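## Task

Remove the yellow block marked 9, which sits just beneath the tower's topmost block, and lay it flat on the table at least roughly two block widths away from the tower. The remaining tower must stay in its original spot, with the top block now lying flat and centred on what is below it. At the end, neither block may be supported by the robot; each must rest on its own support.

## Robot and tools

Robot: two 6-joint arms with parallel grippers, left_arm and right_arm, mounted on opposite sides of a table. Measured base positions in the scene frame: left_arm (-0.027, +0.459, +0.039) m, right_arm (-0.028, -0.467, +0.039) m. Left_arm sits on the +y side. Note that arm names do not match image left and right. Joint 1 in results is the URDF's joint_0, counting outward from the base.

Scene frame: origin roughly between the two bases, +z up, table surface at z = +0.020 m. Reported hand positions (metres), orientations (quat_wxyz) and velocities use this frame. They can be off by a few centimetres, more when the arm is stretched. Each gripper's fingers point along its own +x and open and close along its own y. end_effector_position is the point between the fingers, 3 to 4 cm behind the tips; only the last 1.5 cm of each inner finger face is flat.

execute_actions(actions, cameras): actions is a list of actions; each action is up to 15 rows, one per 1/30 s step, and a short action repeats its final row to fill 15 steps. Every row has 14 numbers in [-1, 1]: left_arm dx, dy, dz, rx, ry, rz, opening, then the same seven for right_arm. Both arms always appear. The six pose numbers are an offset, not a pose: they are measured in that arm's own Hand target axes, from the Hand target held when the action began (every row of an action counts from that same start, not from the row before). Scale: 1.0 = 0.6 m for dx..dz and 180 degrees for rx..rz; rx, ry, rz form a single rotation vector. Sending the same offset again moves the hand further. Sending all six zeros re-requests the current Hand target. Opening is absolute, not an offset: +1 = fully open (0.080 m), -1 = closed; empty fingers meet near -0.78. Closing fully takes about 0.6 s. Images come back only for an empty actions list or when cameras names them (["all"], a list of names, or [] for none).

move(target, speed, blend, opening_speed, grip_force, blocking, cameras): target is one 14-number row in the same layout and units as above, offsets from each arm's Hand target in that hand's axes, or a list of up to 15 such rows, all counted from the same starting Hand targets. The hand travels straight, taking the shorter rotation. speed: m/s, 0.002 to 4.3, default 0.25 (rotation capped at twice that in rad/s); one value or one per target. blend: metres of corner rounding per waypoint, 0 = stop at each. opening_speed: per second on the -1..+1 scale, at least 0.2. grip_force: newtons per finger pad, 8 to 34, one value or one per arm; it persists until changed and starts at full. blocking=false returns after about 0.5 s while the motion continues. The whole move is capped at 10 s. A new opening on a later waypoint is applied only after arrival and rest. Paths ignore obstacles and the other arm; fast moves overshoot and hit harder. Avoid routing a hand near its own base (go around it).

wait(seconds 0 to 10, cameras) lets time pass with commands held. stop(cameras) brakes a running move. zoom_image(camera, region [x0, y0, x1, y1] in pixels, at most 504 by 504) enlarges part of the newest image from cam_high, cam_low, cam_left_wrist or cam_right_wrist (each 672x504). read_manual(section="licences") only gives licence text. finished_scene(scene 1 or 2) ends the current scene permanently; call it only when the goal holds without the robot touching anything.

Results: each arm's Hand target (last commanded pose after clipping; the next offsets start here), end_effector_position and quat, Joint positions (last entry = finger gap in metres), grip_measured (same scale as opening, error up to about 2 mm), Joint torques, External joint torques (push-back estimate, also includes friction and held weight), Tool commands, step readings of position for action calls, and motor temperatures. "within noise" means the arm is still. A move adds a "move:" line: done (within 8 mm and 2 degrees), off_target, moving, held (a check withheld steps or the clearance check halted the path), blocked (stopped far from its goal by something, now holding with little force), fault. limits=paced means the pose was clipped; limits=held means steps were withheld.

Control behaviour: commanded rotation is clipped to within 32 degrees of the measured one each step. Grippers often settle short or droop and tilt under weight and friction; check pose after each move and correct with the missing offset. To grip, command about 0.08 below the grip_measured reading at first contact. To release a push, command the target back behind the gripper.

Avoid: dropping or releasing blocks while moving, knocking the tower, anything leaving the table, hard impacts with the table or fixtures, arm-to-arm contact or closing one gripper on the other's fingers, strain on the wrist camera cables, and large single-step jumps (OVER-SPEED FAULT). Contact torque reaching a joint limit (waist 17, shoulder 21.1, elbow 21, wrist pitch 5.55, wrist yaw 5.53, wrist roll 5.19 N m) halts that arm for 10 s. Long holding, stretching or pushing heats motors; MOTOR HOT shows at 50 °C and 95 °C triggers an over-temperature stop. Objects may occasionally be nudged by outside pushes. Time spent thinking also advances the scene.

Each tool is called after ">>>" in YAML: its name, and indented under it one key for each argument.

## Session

>>> execute_actions:
  actions: []

>>> zoom_image:
  camera: "cam_high"
  region: [270, 180, 450, 315]

Scene clock: 0.00 s.
left_arm: end_effector_position=(-0.1863, +0.2727, +0.4102) grip_measured=+1.000 end_effector_quat_wxyz=(+0.299, +0.259, +0.301, -0.867) | right_arm: end_effector_position=(+0.3144, -0.2408, +0.3582) grip_measured=+1.000 end_effector_quat_wxyz=(+0.868, -0.228, +0.010, +0.442)
Joint positions: left_arm=[-0.385 1.145 1.65 -1.315 0.514 -0.017 0.08] | right_arm=[-1.157 1.329 1.123 -0.041 -0.466 -0.52 0.08]
Joint velocities: within noise
Joint torques (N m): no reading
External joint torques (N m): no reading
Motor temperatures (°C): left_arm=[29 29 28 32 28 32] | right_arm=[29 32 29 35 32 35]
Heat: left arm: hottest wrist pitch 32 °C (+0.0 °C/min); right arm: hottest wrist pitch 35 °C (+0.0 °C/min).
Hand target: left_arm -0.1862, +0.2729, +0.4105; -0.299, -0.259, -0.301, +0.868 | right_arm +0.3144, -0.2408, +0.3582; +0.868, -0.227, +0.010, +0.442
Tool commands: left_gripper/opening=+1.0 right_gripper/opening=+1.0

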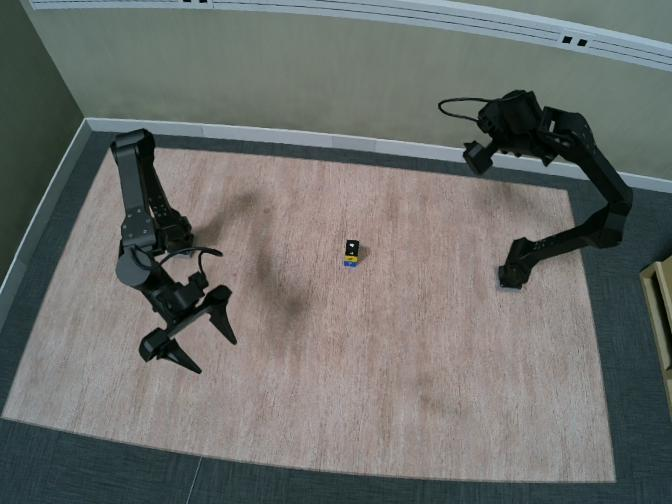

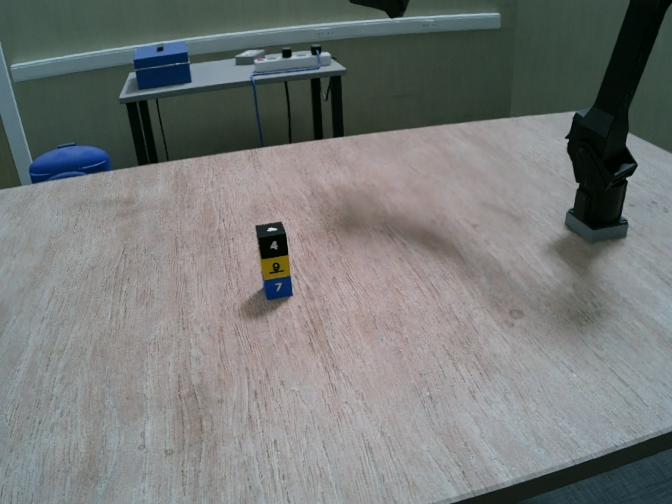

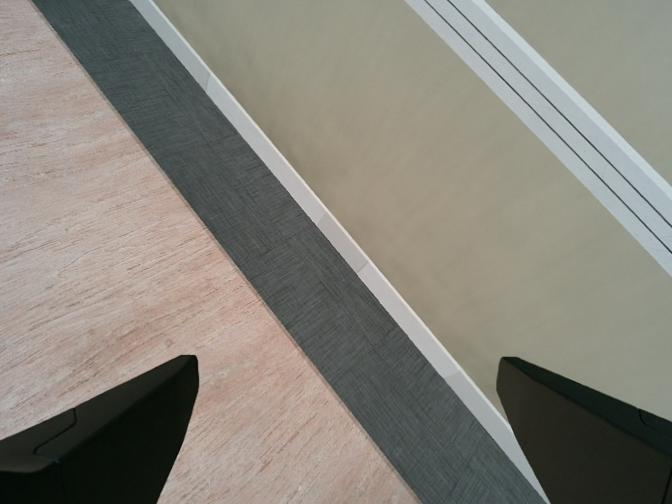

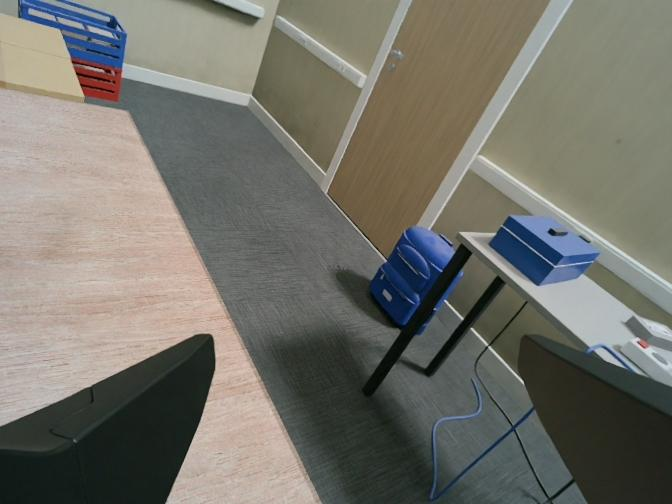

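Scaled by 2.800 from the camera's 672x504 image, which has a finer 960x720 frame.

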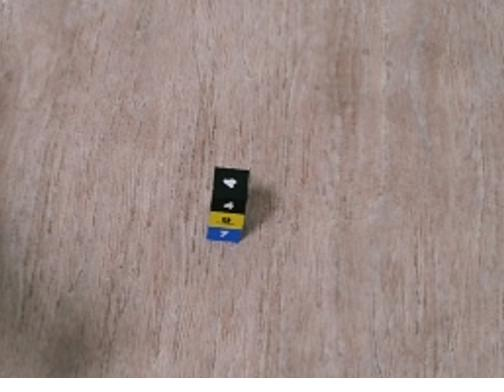

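>>> move:
  target: [0.1955,0.5242,-0.076,-0.1144,0.0457,0.238,0.6,0,0,0,0,0,0,1]
  speed: 0.3
  grip_force: 15
  cameras: ["cam_high","cam_low","cam_left_wrist"]

>>> zoom_image:
  camera: "cam_low"
  region: [190, 160, 330, 310]

Scene clock: 9.03 s.
left_arm: end_effector_position=(-0.0436, +0.0624, +0.1903) grip_measured=+0.603 end_effector_quat_wxyz=(+0.609, +0.355, +0.352, -0.616) | right_arm: end_effector_position=(+0.3144, -0.2408, +0.3582) grip_measured=+1.000 end_effector_quat_wxyz=(+0.868, -0.228, +0.010, +0.442)
Joint positions: left_arm=[-0.035 1.636 1.29 -0.702 -0.018 -0.033 0.062] | right_arm=[-1.157 1.329 1.123 -0.041 -0.466 -0.52 0.08]
Joint torques (N m): left_arm=[0.12 -6.69 5.68 1.38 -0.24 -0.2] | right_arm=[0.04 -4.71 6.27 1.71 -0.12 0.05]
External joint torques (N m): left_arm=[0.15 0.45 -0.95 0.22 -0.23 -0.2] | right_arm=[0.03 0.75 -0.99 0 -0.03 0.02]
Heat: left arm: hottest wrist pitch 33 °C (+6.6 °C/min); right arm: hottest wrist pitch 36 °C (+6.6 °C/min).
Hand target: left_arm -0.0424, +0.0597, +0.1901; +0.612, +0.354, +0.353, -0.613 | right_arm +0.3144, -0.2408, +0.3582; +0.868, -0.227, +0.010, +0.442
Off the commanded pose: left_arm 0.003 m, 0 deg | right_arm 0.000 m, 0 deg.
grip_force (N): 15, 15
move: done
Images, in order (width x height): cam_high 672x504, cam_low 672x504, cam_left_wrist 672x504.

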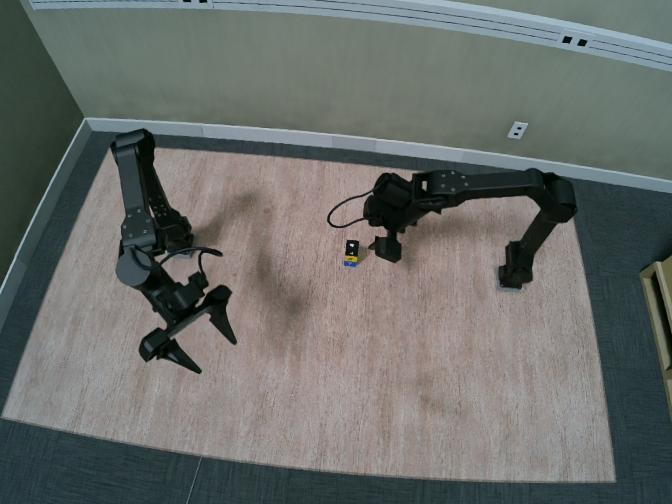

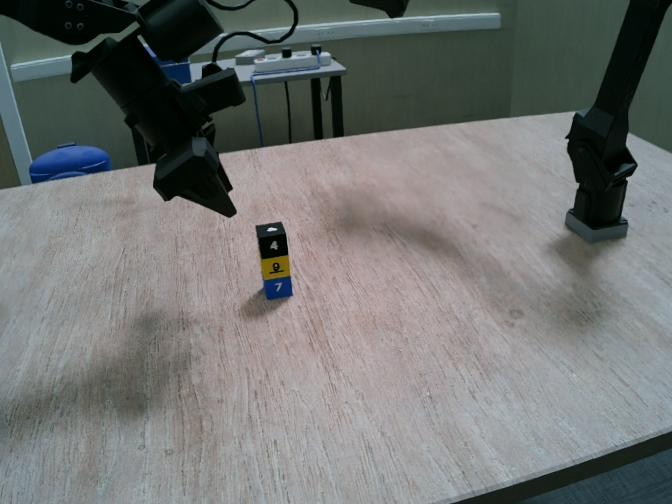

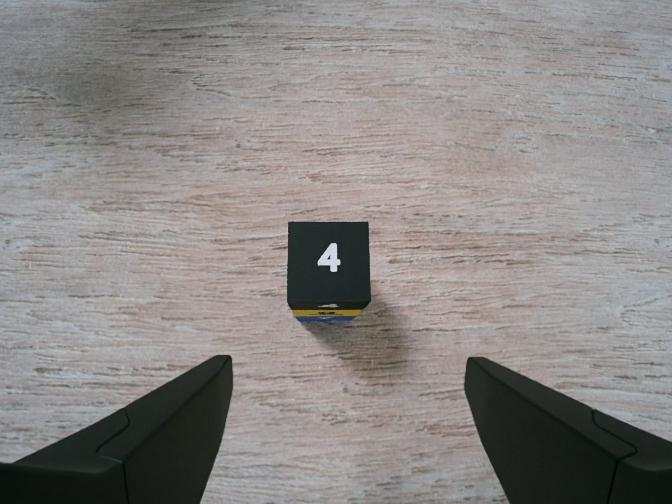

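Scaled by 3.360 from the camera's 672x504 image, which has a finer 960x720 frame.

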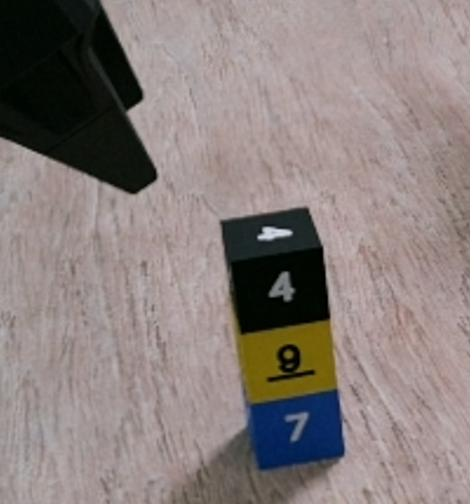

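>>> move:
  target: [0.0905,0.0048,0.003,0,0,0,0.6,0,0,0,0,0,0,1]
  speed: 0.12
  cameras: ["cam_low","cam_left_wrist"]

>>> zoom_image:
  camera: "cam_low"
  region: [190, 160, 330, 310]

Scene clock: 16.17 s.
left_arm: end_effector_position=(-0.0406, +0.0302, +0.1505) grip_measured=+0.603 end_effector_quat_wxyz=(+0.615, +0.348, +0.349, -0.615) | right_arm: end_effector_position=(+0.3144, -0.2408, +0.3582) grip_measured=+1.000 end_effector_quat_wxyz=(+0.868, -0.228, +0.010, +0.442)
Joint positions: left_arm=[-0.024 1.773 1.279 -0.538 -0.018 -0.033 0.062] | right_arm=[-1.157 1.329 1.123 -0.041 -0.466 -0.52 0.08]
Joint torques (N m): left_arm=[0.43 -7.71 4.28 1.4 0.09 0.14] | right_arm=[0.06 -4.67 6.25 1.71 -0.1 0.03]
External joint torques (N m): left_arm=[0.46 0.36 -2.23 0.22 0.1 0.14] | right_arm=[0.06 0.67 -0.95 0.02 -0.02 0.01]
Heat: left arm: hottest wrist pitch 34 °C (+7.4 °C/min); right arm: hottest wrist pitch 37 °C (+7.4 °C/min).
Hand target: left_arm -0.0395, +0.0308, +0.1442; +0.612, +0.354, +0.352, -0.613 | right_arm +0.3144, -0.2408, +0.3582; +0.868, -0.227, +0.010, +0.442
Off the commanded pose: left_arm 0.007 m, 1 deg | right_arm 0.000 m, 0 deg.
grip_force (N): 15, 15
move: done
Images, in order (width x height): cam_low 672x504, cam_left_wrist 672x504.

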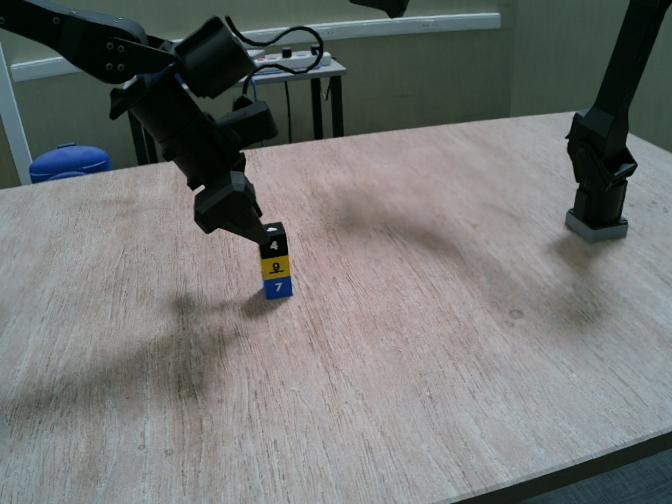

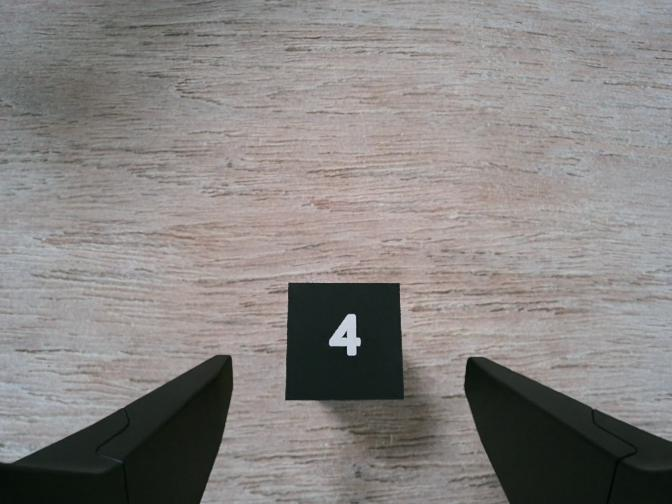

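Scaled by 3.360 from the camera's 672x504 image, which has a finer 960x720 frame.

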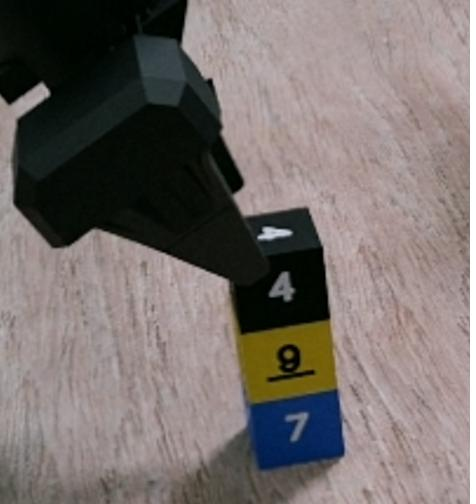

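>>> move:
  target: [0.0288,0.0022,-0.0013,0,0,0,0.6,0,0,0,0,0,0,1]
  speed: 0.1
  cameras: ["cam_low","cam_left_wrist"]

>>> zoom_image:
  camera: "cam_low"
  region: [190, 160, 330, 310]

Scene clock: 22.40 s.
left_arm: end_effector_position=(-0.0392, +0.0214, +0.1365) grip_measured=+0.603 end_effector_quat_wxyz=(+0.616, +0.348, +0.348, -0.615) | right_arm: end_effector_position=(+0.3144, -0.2408, +0.3582) grip_measured=+1.000 end_effector_quat_wxyz=(+0.868, -0.228, +0.010, +0.442)
Joint positions: left_arm=[-0.02 1.818 1.275 -0.486 -0.017 -0.029 0.062] | right_arm=[-1.157 1.329 1.123 -0.041 -0.466 -0.52 0.08]
Joint torques (N m): left_arm=[0.24 -7.67 3.88 1.42 0.03 0.14] | right_arm=[0.03 -4.65 6.28 1.7 -0.1 0.03]
External joint torques (N m): left_arm=[0.23 0.71 -2.6 0.22 0.05 0.13] | right_arm=[0.04 0.72 -0.95 0 -0.03 0.01]
Heat: left arm: hottest wrist pitch 35 °C (+8.0 °C/min); right arm: hottest wrist pitch 38 °C (+8.0 °C/min).
Hand target: left_arm -0.0382, +0.0229, +0.1287; +0.612, +0.354, +0.353, -0.613 | right_arm +0.3144, -0.2408, +0.3582; +0.868, -0.227, +0.010, +0.442
Off the commanded pose: left_arm 0.008 m, 1 deg | right_arm 0.000 m, 0 deg.
grip_force (N): 15, 15
move: done
Images, in order (width x height): cam_low 672x504, cam_left_wrist 672x504.

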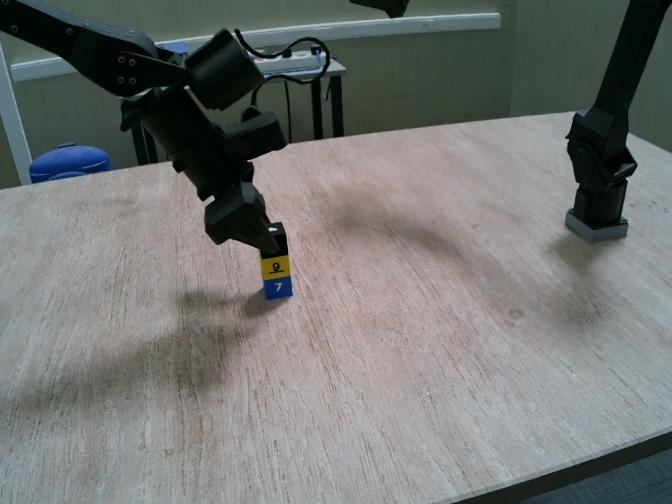

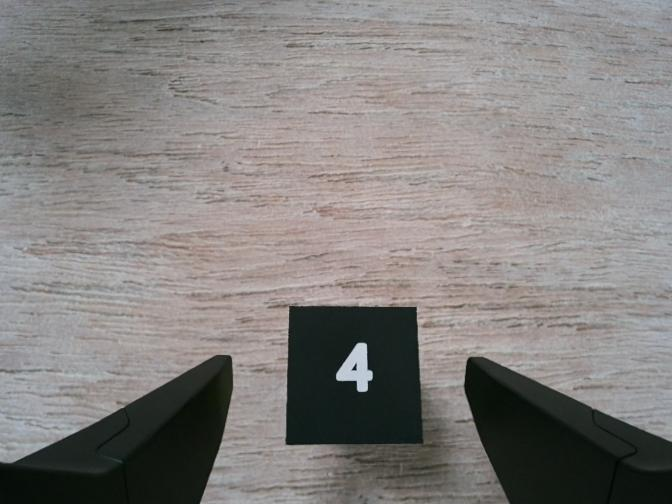

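Scaled by 3.360 from the camera's 672x504 image, which has a finer 960x720 frame.

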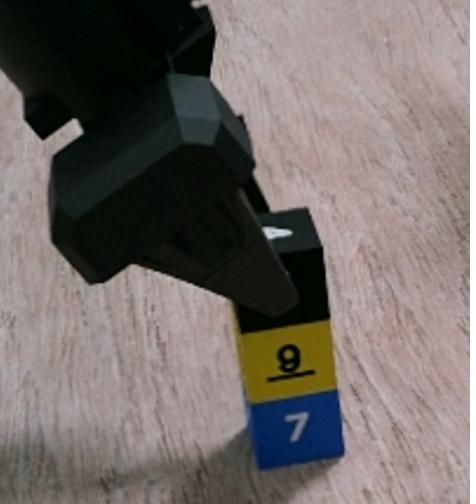

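>>> move:
  target:
    - [0,-0.0012,0,0,0,0,-0.3,0,0,0,0,0,0,1]
    - [-0.0722,-0.0012,0.0417,0,0,0,-0.3,0,0,0,0,0,0,1]
    - [-0.0997,0.178,-0.006,0,0,0,-0.3,0,0,0,0,0,0,1]
    - [0.0505,0.178,-0.0927,0,0,0,-0.3,0,0,0,0,0,0,1]
  speed: [0.1,0.1,0.18,0.12]
  blend: [0,0.015,0.03,0]
  opening_speed: 0.9
  cameras: ["cam_low","cam_left_wrist"]

>>> move:
  target: [0.0101,0,-0.0058,0,0,0,-0.3,0,0,0,0,0,0,1]
  speed: 0.03
  cameras: ["cam_low"]

>>> zoom_image:
  camera: "cam_low"
  region: [190, 190, 310, 310]

Scene clock: 30.40 s.
left_arm: end_effector_position=(+0.0690, +0.0538, +0.0804) grip_measured=-0.099 end_effector_quat_wxyz=(+0.616, +0.350, +0.349, -0.613) | right_arm: end_effector_position=(+0.3144, -0.2408, +0.3582) grip_measured=+1.000 end_effector_quat_wxyz=(+0.868, -0.228, +0.010, +0.442)
Joint positions: left_arm=[0.297 1.844 1.07 -0.277 0.139 0.245 0.031] | right_arm=[-1.157 1.329 1.123 -0.041 -0.466 -0.52 0.08]
Joint torques (N m): left_arm=[0.27 -7.47 3.56 1.39 0.23 0.17] | right_arm=[0.05 -4.67 6.25 1.71 -0.11 0.04]
External joint torques (N m): left_arm=[0.3 0.56 -2.35 0.25 0.14 0.17] | right_arm=[0.01 0.65 -0.92 0.03 -0.03 0.02]
Motor temperatures (°C): left_arm=[28 33 31 35 28 32] | right_arm=[29 34 34 38 32 35]
Heat: left arm: hottest wrist pitch 35 °C (+5.9 °C/min); right arm: hottest wrist pitch 38 °C (+5.9 °C/min).
Hand target: left_arm +0.0688, +0.0556, +0.0746; +0.612, +0.354, +0.353, -0.613 | right_arm +0.3144, -0.2408, +0.3582; +0.868, -0.227, +0.010, +0.442
Off the commanded pose: left_arm 0.006 m, 1 deg | right_arm 0.000 m, 0 deg.
grip_force (N): 15, 15
move: done
Images, in order (width x height): cam_low 672x504, cam_left_wrist 672x504.

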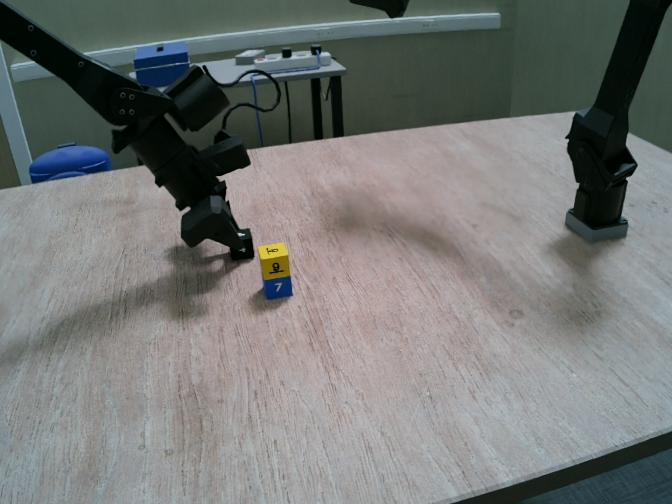

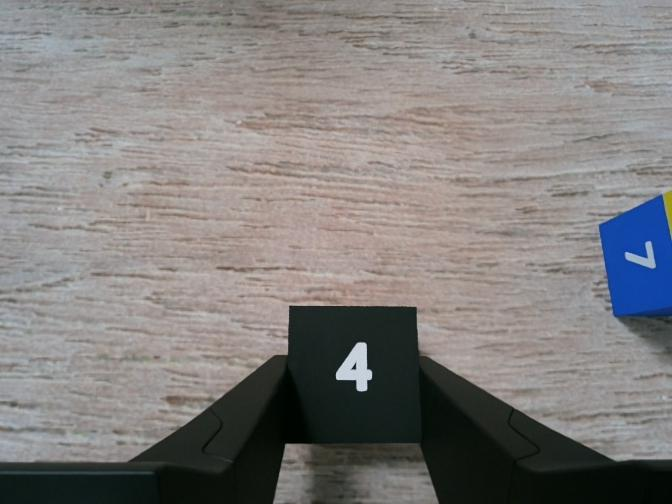

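Scene clock: 31.13 s.
left_arm: end_effector_position=(+0.0694, +0.0520, +0.0772) grip_measured=-0.099 end_effector_quat_wxyz=(+0.618, +0.348, +0.345, -0.615) | right_arm: end_effector_position=(+0.3144, -0.2408, +0.3582) grip_measured=+1.000 end_effector_quat_wxyz=(+0.868, -0.228, +0.010, +0.442)
Joint positions: left_arm=[0.297 1.852 1.062 -0.25 0.139 0.245 0.031] | right_arm=[-1.157 1.329 1.123 -0.041 -0.466 -0.52 0.08]
Joint torques (N m): left_arm=[0.33 -6.75 3.41 1.38 0.15 0.21] | right_arm=[0.07 -4.69 6.26 1.71 -0.12 0.04]
External joint torques (N m): left_arm=[0.35 1.26 -2.45 0.22 0.07 0.21] | right_arm=[0 0.67 -0.94 0.02 -0.04 0.02]
Heat: left arm: hottest wrist pitch 35 °C (+5.8 °C/min); right arm: hottest wrist pitch 39 °C (+7.7 °C/min).
Hand target: left_arm +0.0688, +0.0556, +0.0677; +0.612, +0.354, +0.353, -0.613 | right_arm +0.3144, -0.2408, +0.3582; +0.868, -0.227, +0.010, +0.442
Off the commanded pose: left_arm 0.010 m, 1 deg | right_arm 0.000 m, 0 deg.
grip_force (N): 15, 15
move: off_target (left_arm)
Images, in order (width x height): cam_low 672x504.

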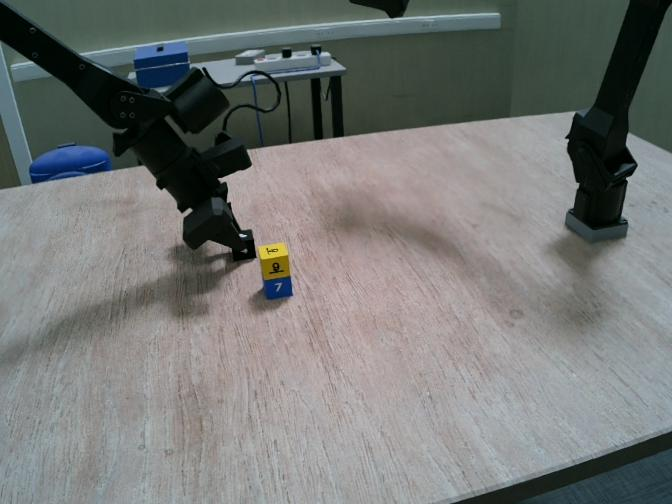

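Scaled by 4.200 from the camera's 672x504 image, which has a finer 960x720 frame.

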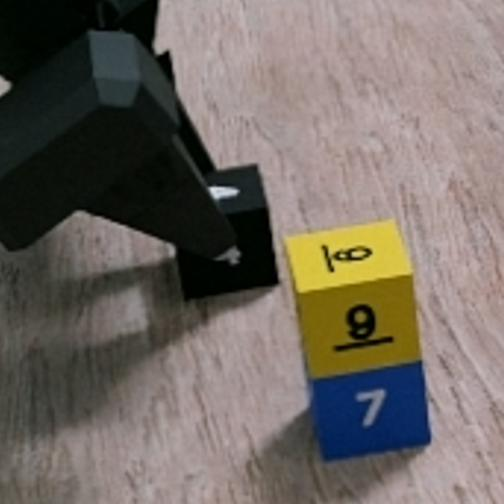

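>>> move:
  target:
    - [-0.0043,0,0.0025,0,0,0,-0.3,0,0,0,0,0,0,1]
    - [-0.0043,0,0.0025,0,0,0,0.5,0,0,0,0,0,0,1]
    - [-0.1043,0,0.0025,0,0,0,0.5,0,0,0,0,0,0,1]
    - [-0.1175,-0.1795,0.073,0,0,0,0.5,0,0,0,0,0,0,1]
    - [-0.0175,-0.1795,0.073,0,0,0,0.5,0,0,0,0,0,0,1]
  speed: [0.05,0.1,0.12,0.18,0.1]
  blend: [0,0,0.02,0.01,0]
  opening_speed: 1.0
  cameras: ["cam_low","cam_left_wrist"]

Scene clock: 39.37 s.
left_arm: end_effector_position=(-0.0405, +0.0257, +0.1005) grip_measured=+0.497 end_effector_quat_wxyz=(+0.610, +0.355, +0.351, -0.616) | right_arm: end_effector_position=(+0.3144, -0.2408, +0.3582) grip_measured=+1.000 end_effector_quat_wxyz=(+0.868, -0.228, +0.010, +0.442)
Joint positions: left_arm=[-0.021 1.86 1.185 -0.37 -0.012 -0.022 0.057] | right_arm=[-1.157 1.329 1.123 -0.041 -0.466 -0.52 0.08]
Joint torques (N m): left_arm=[0.24 -7.88 5.27 1.41 -0.19 -0.15] | right_arm=[0.09 -4.67 6.29 1.71 -0.11 0.05]
External joint torques (N m): left_arm=[0.28 0.49 -0.87 0.25 -0.18 -0.16] | right_arm=[0.1 0.64 -0.88 0.02 -0.03 0.03]
Heat: left arm: hottest wrist pitch 35 °C (+4.6 °C/min); right arm: hottest wrist pitch 39 °C (+6.1 °C/min).
Hand target: left_arm -0.0391, +0.0232, +0.0987; +0.612, +0.354, +0.353, -0.613 | right_arm +0.3144, -0.2408, +0.3582; +0.868, -0.227, +0.010, +0.442
Off the commanded pose: left_arm 0.004 m, 0 deg | right_arm 0.000 m, 0 deg.
grip_force (N): 15, 15
move: done
Images, in order (width x height): cam_low 672x504, cam_left_wrist 672x504.

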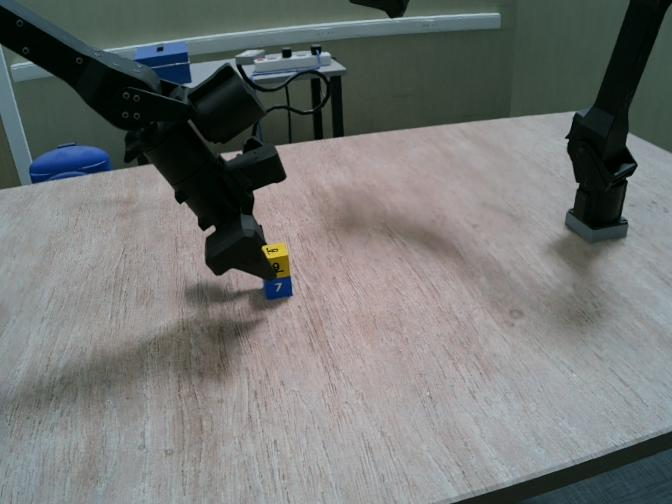

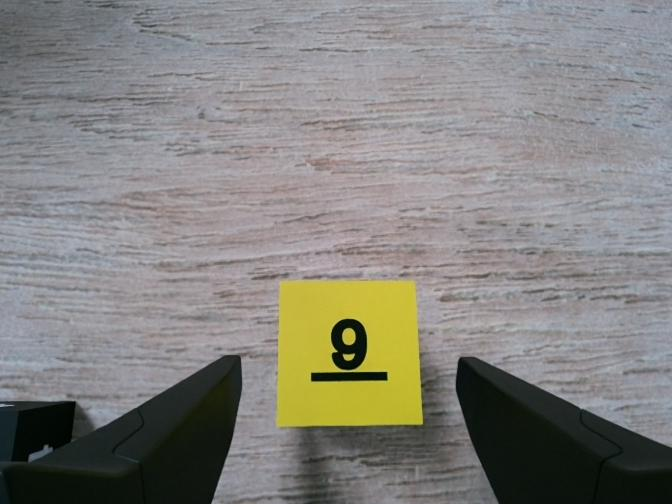

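>>> move:
  target:
    - [-0.0053,0,0.0108,0,0,0,0.5,0,0,0,0,0,0,1]
    - [-0.0053,0,0.0108,0,0,0,-0.3,0,0,0,0,0,0,1]
  speed: 0.1
  opening_speed: 0.9
  cameras: ["cam_low","cam_left_wrist"]

Scene clock: 44.90 s.
left_arm: end_effector_position=(-0.0407, +0.0207, +0.1079) grip_measured=-0.098 end_effector_quat_wxyz=(+0.611, +0.352, +0.349, -0.617) | right_arm: end_effector_position=(+0.3144, -0.2408, +0.3582) grip_measured=+1.000 end_effector_quat_wxyz=(+0.868, -0.228, +0.010, +0.442)
Joint positions: left_arm=[-0.021 1.863 1.217 -0.392 -0.012 -0.022 0.031] | right_arm=[-1.157 1.329 1.123 -0.041 -0.466 -0.52 0.08]
Joint torques (N m): left_arm=[0.16 -7.52 5.58 1.04 -0.17 -0.16] | right_arm=[0.05 -4.7 6.28 1.7 -0.12 0.04]
External joint torques (N m): left_arm=[0.12 0.86 -0.6 -0.13 -0.15 -0.16] | right_arm=[0.11 0.57 -0.86 0.03 -0.05 0.02]
Heat: left arm: hottest wrist pitch 35 °C (+4.0 °C/min); right arm: hottest wrist pitch 40 °C (+6.7 °C/min).
Hand target: left_arm -0.0391, +0.0191, +0.1048; +0.612, +0.354, +0.353, -0.613 | right_arm +0.3144, -0.2408, +0.3582; +0.868, -0.227, +0.010, +0.442
Off the commanded pose: left_arm 0.004 m, 1 deg | right_arm 0.000 m, 0 deg.
grip_force (N): 15, 15
move: done
Images, in order (width x height): cam_low 672x504, cam_left_wrist 672x504.

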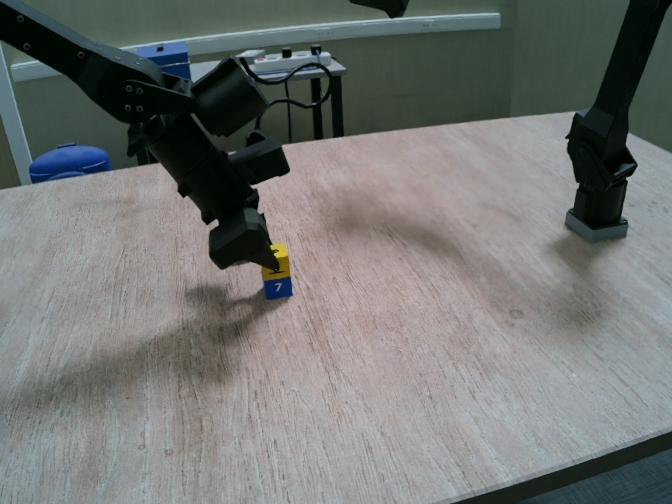

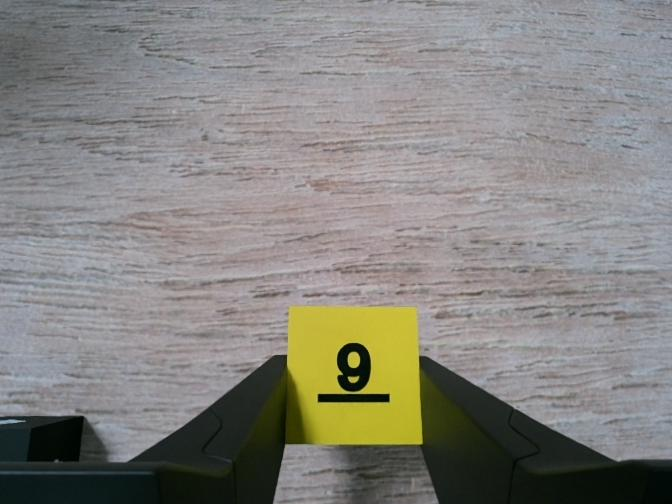

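>>> move:
  target:
    - [-0.0577,0,0.0333,0,0,0,-0.3,0,0,0,0,0,0,1]
    - [-0.1752,0.2117,-0.1703,0,0,0,-0.3,0,0,0,0,0,0,1]
    - [-0.0772,0.2117,-0.2268,0,0,0,-0.3,0,0,0,0,0,0,1]
  speed: [0.1,0.18,0.12]
  blend: [0.015,0.03,0]
  cameras: []

>>> move:
  target: [0.0108,0,-0.0063,0,0,0,-0.3,0,0,0,0,0,0,1]
  speed: 0.03
  cameras: ["cam_low"]

>>> zoom_image:
  camera: "cam_low"
  region: [120, 190, 240, 310]

Scene clock: 51.10 s.
left_arm: end_effector_position=(+0.0888, +0.1579, +0.0811) grip_measured=-0.098 end_effector_quat_wxyz=(+0.616, +0.352, +0.348, -0.613) | right_arm: end_effector_position=(+0.3144, -0.2408, +0.3582) grip_measured=+1.000 end_effector_quat_wxyz=(+0.868, -0.228, +0.010, +0.442)
Joint positions: left_arm=[0.487 1.526 0.717 -0.274 0.229 0.418 0.031] | right_arm=[-1.157 1.329 1.123 -0.041 -0.466 -0.52 0.08]
Joint torques (N m): left_arm=[0.25 -4.8 3.57 1.34 0.27 0.13] | right_arm=[0.08 -4.69 6.28 1.71 -0.12 0.03]
External joint torques (N m): left_arm=[0.27 0.58 -2.12 0.25 0.12 0.13] | right_arm=[0.07 0.71 -0.95 0.01 -0.04 0.01]
Heat: left arm: hottest shoulder 35 °C (+7.0 °C/min); right arm: hottest wrist pitch 40 °C (+5.9 °C/min).
Hand target: left_arm +0.0882, +0.1599, +0.0766; +0.612, +0.354, +0.353, -0.613 | right_arm +0.3144, -0.2408, +0.3582; +0.868, -0.227, +0.010, +0.442
Off the commanded pose: left_arm 0.005 m, 1 deg | right_arm 0.000 m, 0 deg.
grip_force (N): 15, 15
move: done
No camera images: "cameras" was empty.

Scene clock: 51.90 s.
left_arm: end_effector_position=(+0.0891, +0.1570, +0.0747) grip_measured=-0.098 end_effector_quat_wxyz=(+0.617, +0.351, +0.347, -0.613) | right_arm: end_effector_position=(+0.3144, -0.2408, +0.3582) grip_measured=+1.000 end_effector_quat_wxyz=(+0.868, -0.228, +0.010, +0.442)
Joint positions: left_arm=[0.487 1.545 0.702 -0.237 0.23 0.418 0.031] | right_arm=[-1.157 1.329 1.123 -0.041 -0.466 -0.52 0.08]
Joint torques (N m): left_arm=[0.3 -4.52 3.47 1.29 0.3 0.18] | right_arm=[0.07 -4.69 6.23 1.71 -0.12 0.04]
External joint torques (N m): left_arm=[0.3 0.93 -2.17 0.19 0.15 0.18] | right_arm=[0.1 0.63 -0.94 0.02 -0.04 0.02]
Heat: left arm: hottest wrist pitch 35 °C (+3.5 °C/min); right arm: hottest wrist pitch 40 °C (+5.8 °C/min).
Hand target: left_arm +0.0882, +0.1599, +0.0691; +0.612, +0.354, +0.353, -0.613 | right_arm +0.3144, -0.2408, +0.3582; +0.868, -0.227, +0.010, +0.442
Off the commanded pose: left_arm 0.006 m, 1 deg | right_arm 0.000 m, 0 deg.
grip_force (N): 15, 15
move: done
Images, in order (width x height): cam_low 672x504.

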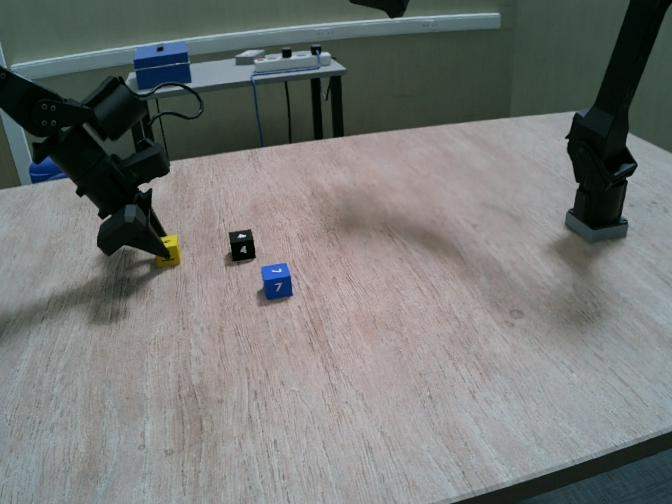

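Scaled by 4.200 from the camera's 672x504 image, which has a finer 960x720 frame.

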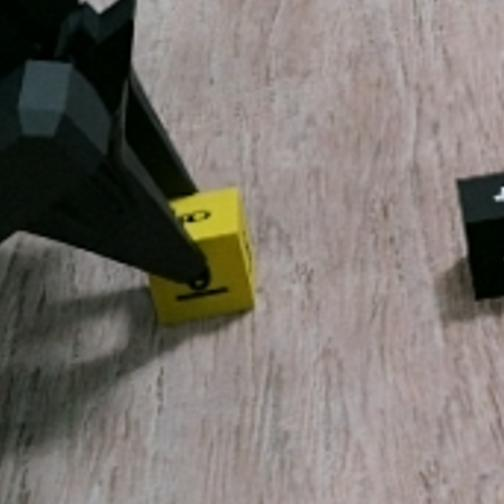

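>>> move:
  target:
    - [0.0022,0,-0.0013,0,0,0,-0.3,0,0,0,0,0,0,1]
    - [0.0022,0,-0.0013,0,0,0,0.5,0,0,0,0,0,0,1]
    - [-0.0978,0,-0.0013,0,0,0,0.5,0,0,0,0,0,0,1]
    - [-0.017,-0.0303,0.1617,0,0,0,0.5,0,0,0,0,0,0,1]
    - [0.083,-0.0303,0.1617,0,0,0,0.5,0,0,0,0,0,0,1]
  speed: [0.05,0.1,0.12,0.18,0.1]
  blend: [0,0,0.02,0.01,0]
  opening_speed: 0.8
  cameras: ["cam_low","cam_left_wrist"]

>>> zoom_image:
  camera: "cam_low"
  region: [140, 190, 310, 310]

Scene clock: 60.93 s.
left_arm: end_effector_position=(+0.0698, +0.0534, +0.0767) grip_measured=+0.497 end_effector_quat_wxyz=(+0.611, +0.354, +0.352, -0.614) | right_arm: end_effector_position=(+0.3144, -0.2408, +0.3582) grip_measured=+1.000 end_effector_quat_wxyz=(+0.868, -0.228, +0.010, +0.442)
Joint positions: left_arm=[0.301 1.858 1.078 -0.282 0.145 0.255 0.057] | right_arm=[-1.157 1.329 1.123 -0.041 -0.466 -0.52 0.08]
Joint torques (N m): left_arm=[-0.31 -7.38 4.98 1.35 -0.08 -0.25] | right_arm=[0.02 -4.67 6.24 1.71 -0.12 0.03]
External joint torques (N m): left_arm=[-0.3 0.61 -0.8 0.23 -0.17 -0.25] | right_arm=[-0.01 0.66 -0.9 0.04 -0.04 0.01]
Heat: left arm: hottest wrist pitch 35 °C (+2.0 °C/min); right arm: hottest wrist pitch 41 °C (+6.0 °C/min).
Hand target: left_arm +0.0698, +0.0511, +0.0745; +0.612, +0.354, +0.353, -0.613 | right_arm +0.3144, -0.2408, +0.3582; +0.868, -0.227, +0.010, +0.442
Off the commanded pose: left_arm 0.003 m, 0 deg | right_arm 0.000 m, 0 deg.
grip_force (N): 15, 15
move: done
Images, in order (width x height): cam_low 672x504, cam_left_wrist 672x504.

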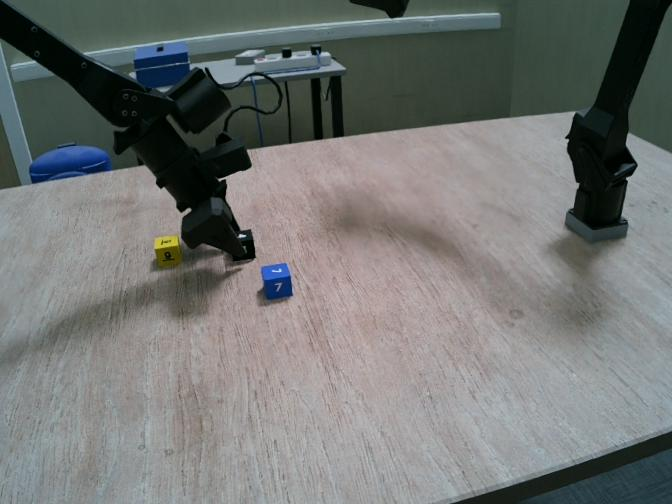

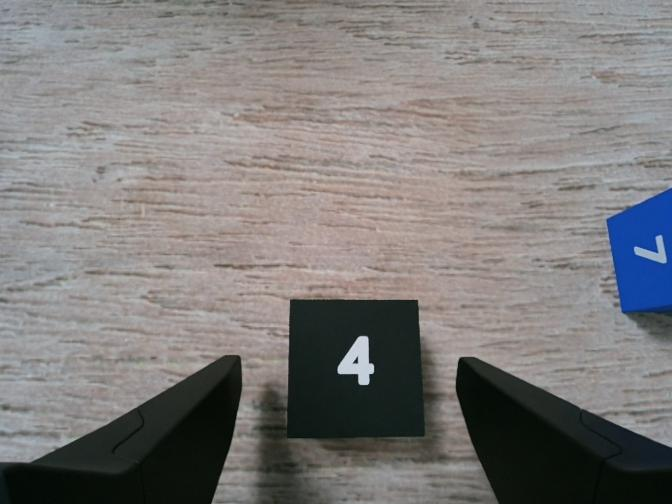

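Scaled by 2.965 from the camera's 672x504 image, which has a finer 960x720 frame.

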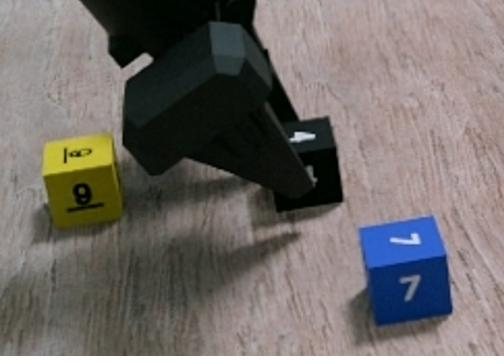

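>>> move:
  target:
    - [0.0013,-0.0017,0.0022,0,0,0,0.5,0,0,0,0,0,0,1]
    - [0.0013,-0.0017,0.0022,0,0,0,-0.3,0,0,0,0,0,0,1]
  speed: 0.08
  opening_speed: 0.9
  cameras: ["cam_left_wrist"]

>>> move:
  target:
    - [-0.101,0,0.0583,0,0,0,-0.3,0,0,0,0,0,0,1]
    - [-0.0647,-0.18,0.0897,0,0,0,-0.3,0,0,0,0,0,0,1]
    - [-0.021,-0.18,0.0645,0,0,0,-0.3,0,0,0,0,0,0,1]
  speed: [0.12,0.18,0.1]
  blend: [0.015,0.01,0]
  cameras: ["cam_low","cam_left_wrist","cam_high"]

>>> zoom_image:
  camera: "cam_low"
  region: [210, 200, 330, 310]

Scene clock: 68.37 s.
left_arm: end_effector_position=(+0.0690, +0.0517, +0.0771) grip_measured=-0.098 end_effector_quat_wxyz=(+0.612, +0.353, +0.351, -0.614) | right_arm: end_effector_position=(+0.3144, -0.2408, +0.3582) grip_measured=+1.000 end_effector_quat_wxyz=(+0.868, -0.228, +0.010, +0.442)
Joint positions: left_arm=[0.297 1.862 1.083 -0.282 0.143 0.251 0.031] | right_arm=[-1.157 1.329 1.123 -0.041 -0.466 -0.52 0.08]
Joint torques (N m): left_arm=[-0.37 -7.19 5.04 1.36 -0.06 -0.19] | right_arm=[0.06 -4.71 6.21 1.71 -0.11 0.04]
External joint torques (N m): left_arm=[-0.39 0.96 -0.88 0.2 -0.14 -0.19] | right_arm=[0.02 0.61 -0.96 0.03 -0.03 0.02]
Heat: left arm: hottest wrist pitch 35 °C (+2.0 °C/min); right arm: hottest wrist pitch 41 °C (+5.1 °C/min).
Hand target: left_arm +0.0688, +0.0495, +0.0746; +0.612, +0.354, +0.353, -0.613 | right_arm +0.3144, -0.2408, +0.3582; +0.868, -0.227, +0.010, +0.442
Off the commanded pose: left_arm 0.003 m, 0 deg | right_arm 0.000 m, 0 deg.
grip_force (N): 15, 15
move: done
Images, in order (width x height): cam_left_wrist 672x504.

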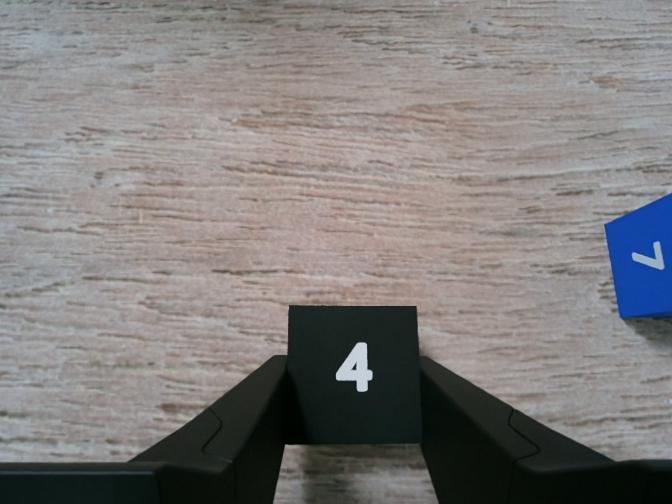

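Scene clock: 70.40 s.
left_arm: end_effector_position=(-0.0404, +0.0210, +0.1113) grip_measured=-0.098 end_effector_quat_wxyz=(+0.612, +0.350, +0.347, -0.618) | right_arm: end_effector_position=(+0.3144, -0.2408, +0.3582) grip_measured=+1.000 end_effector_quat_wxyz=(+0.868, -0.228, +0.010, +0.442)
Joint positions: left_arm=[-0.02 1.854 1.217 -0.395 -0.012 -0.021 0.031] | right_arm=[-1.157 1.329 1.123 -0.041 -0.466 -0.52 0.08]
Joint torques (N m): left_arm=[0.05 -7.98 3.89 1.4 -0.17 -0.18] | right_arm=[0.08 -4.7 6.24 1.7 -0.1 0.04]
External joint torques (N m): left_arm=[0.08 0.41 -2.35 0.23 -0.16 -0.18] | right_arm=[0.11 0.65 -0.96 0.01 -0.03 0.01]
Heat: left arm: hottest shoulder 35 °C (+5.1 °C/min); right arm: hottest wrist pitch 41 °C (+5.1 °C/min).
Hand target: left_arm -0.0393, +0.0225, +0.1049; +0.612, +0.354, +0.353, -0.613 | right_arm +0.3144, -0.2408, +0.3582; +0.868, -0.227, +0.010, +0.442
Off the commanded pose: left_arm 0.007 m, 1 deg | right_arm 0.000 m, 0 deg.
grip_force (N): 15, 15
move: done
Images, in order (width x height): cam_high 672x504, cam_low 672x504, cam_left_wrist 672x504.

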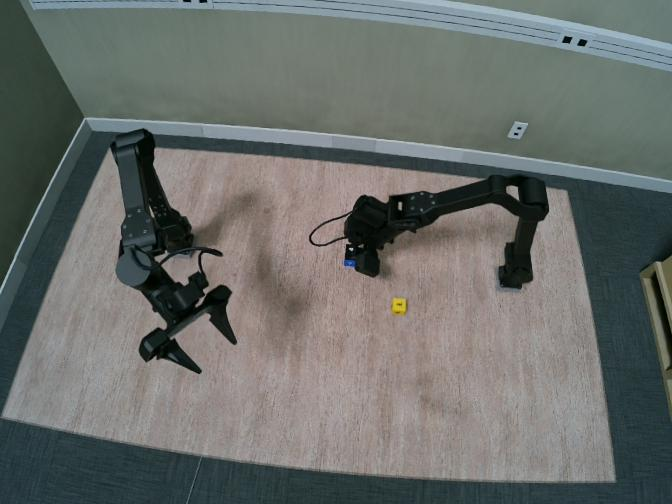

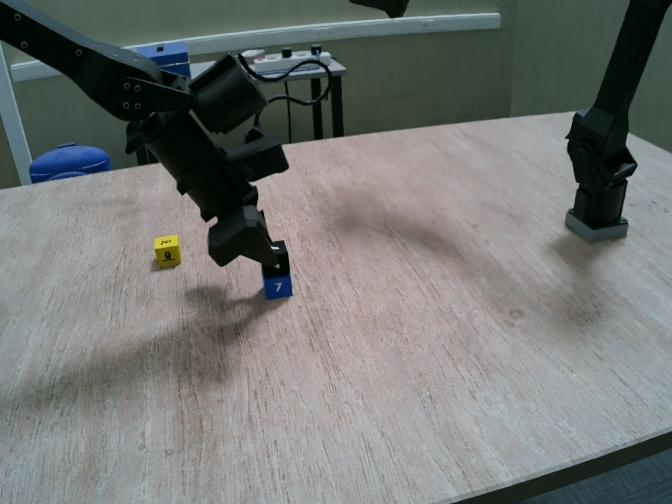

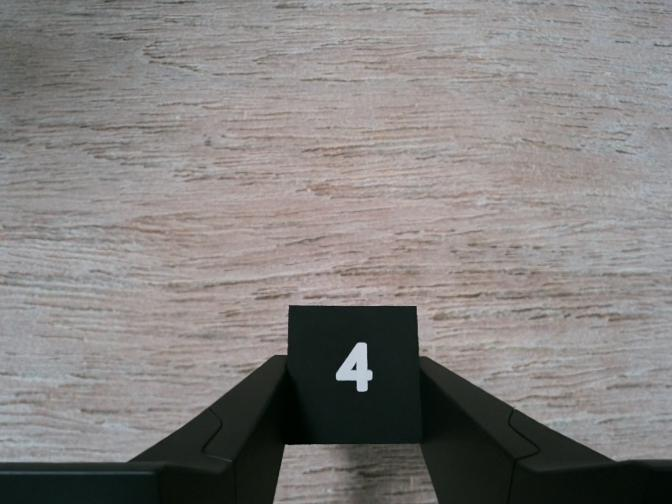

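Scaled by 4.200 from the camera's 672x504 image, which has a finer 960x720 frame.

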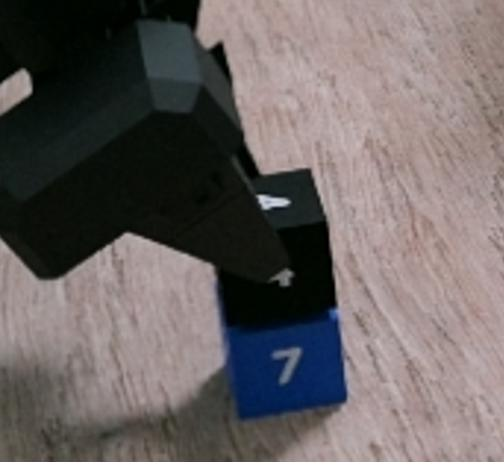

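>>> move:
  target: [0.0083,0,-0.0042,0,0,0,-0.3,0,0,0,0,0,0,1]
  speed: 0.03
  cameras: ["cam_low"]

>>> zoom_image:
  camera: "cam_low"
  region: [210, 200, 330, 310]

Scene clock: 73.50 s.
left_arm: end_effector_position=(-0.0404, +0.0201, +0.1073) grip_measured=-0.098 end_effector_quat_wxyz=(+0.613, +0.349, +0.346, -0.619) | right_arm: end_effector_position=(+0.3144, -0.2408, +0.3582) grip_measured=+1.000 end_effector_quat_wxyz=(+0.868, -0.228, +0.010, +0.442)
Joint positions: left_arm=[-0.02 1.861 1.207 -0.374 -0.012 -0.021 0.031] | right_arm=[-1.157 1.329 1.123 -0.041 -0.466 -0.52 0.08]
Joint torques (N m): left_arm=[0.12 -7.8 3.44 1.44 -0.19 -0.19] | right_arm=[0.02 -4.68 6.23 1.71 -0.12 0.05]
External joint torques (N m): left_arm=[0.17 0.67 -2.8 0.25 -0.18 -0.19] | right_arm=[-0.02 0.68 -0.98 0.01 -0.04 0.03]
Heat: left arm: hottest shoulder 35 °C (+5.0 °C/min); right arm: hottest wrist pitch 41 °C (+4.0 °C/min).
Hand target: left_arm -0.0393, +0.0222, +0.0992; +0.612, +0.354, +0.353, -0.613 | right_arm +0.3144, -0.2408, +0.3582; +0.868, -0.227, +0.010, +0.442
Off the commanded pose: left_arm 0.008 m, 1 deg | right_arm 0.000 m, 0 deg.
grip_force (N): 15, 15
move: done
Images, in order (width x height): cam_low 672x504.

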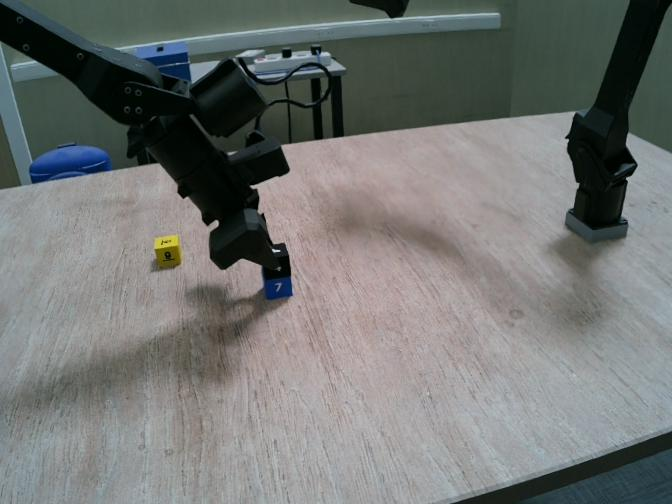

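Scaled by 4.200 from the camera's 672x504 image, which has a finer 960x720 frame.

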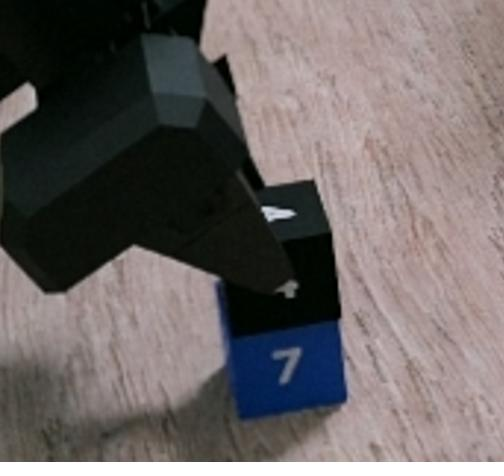

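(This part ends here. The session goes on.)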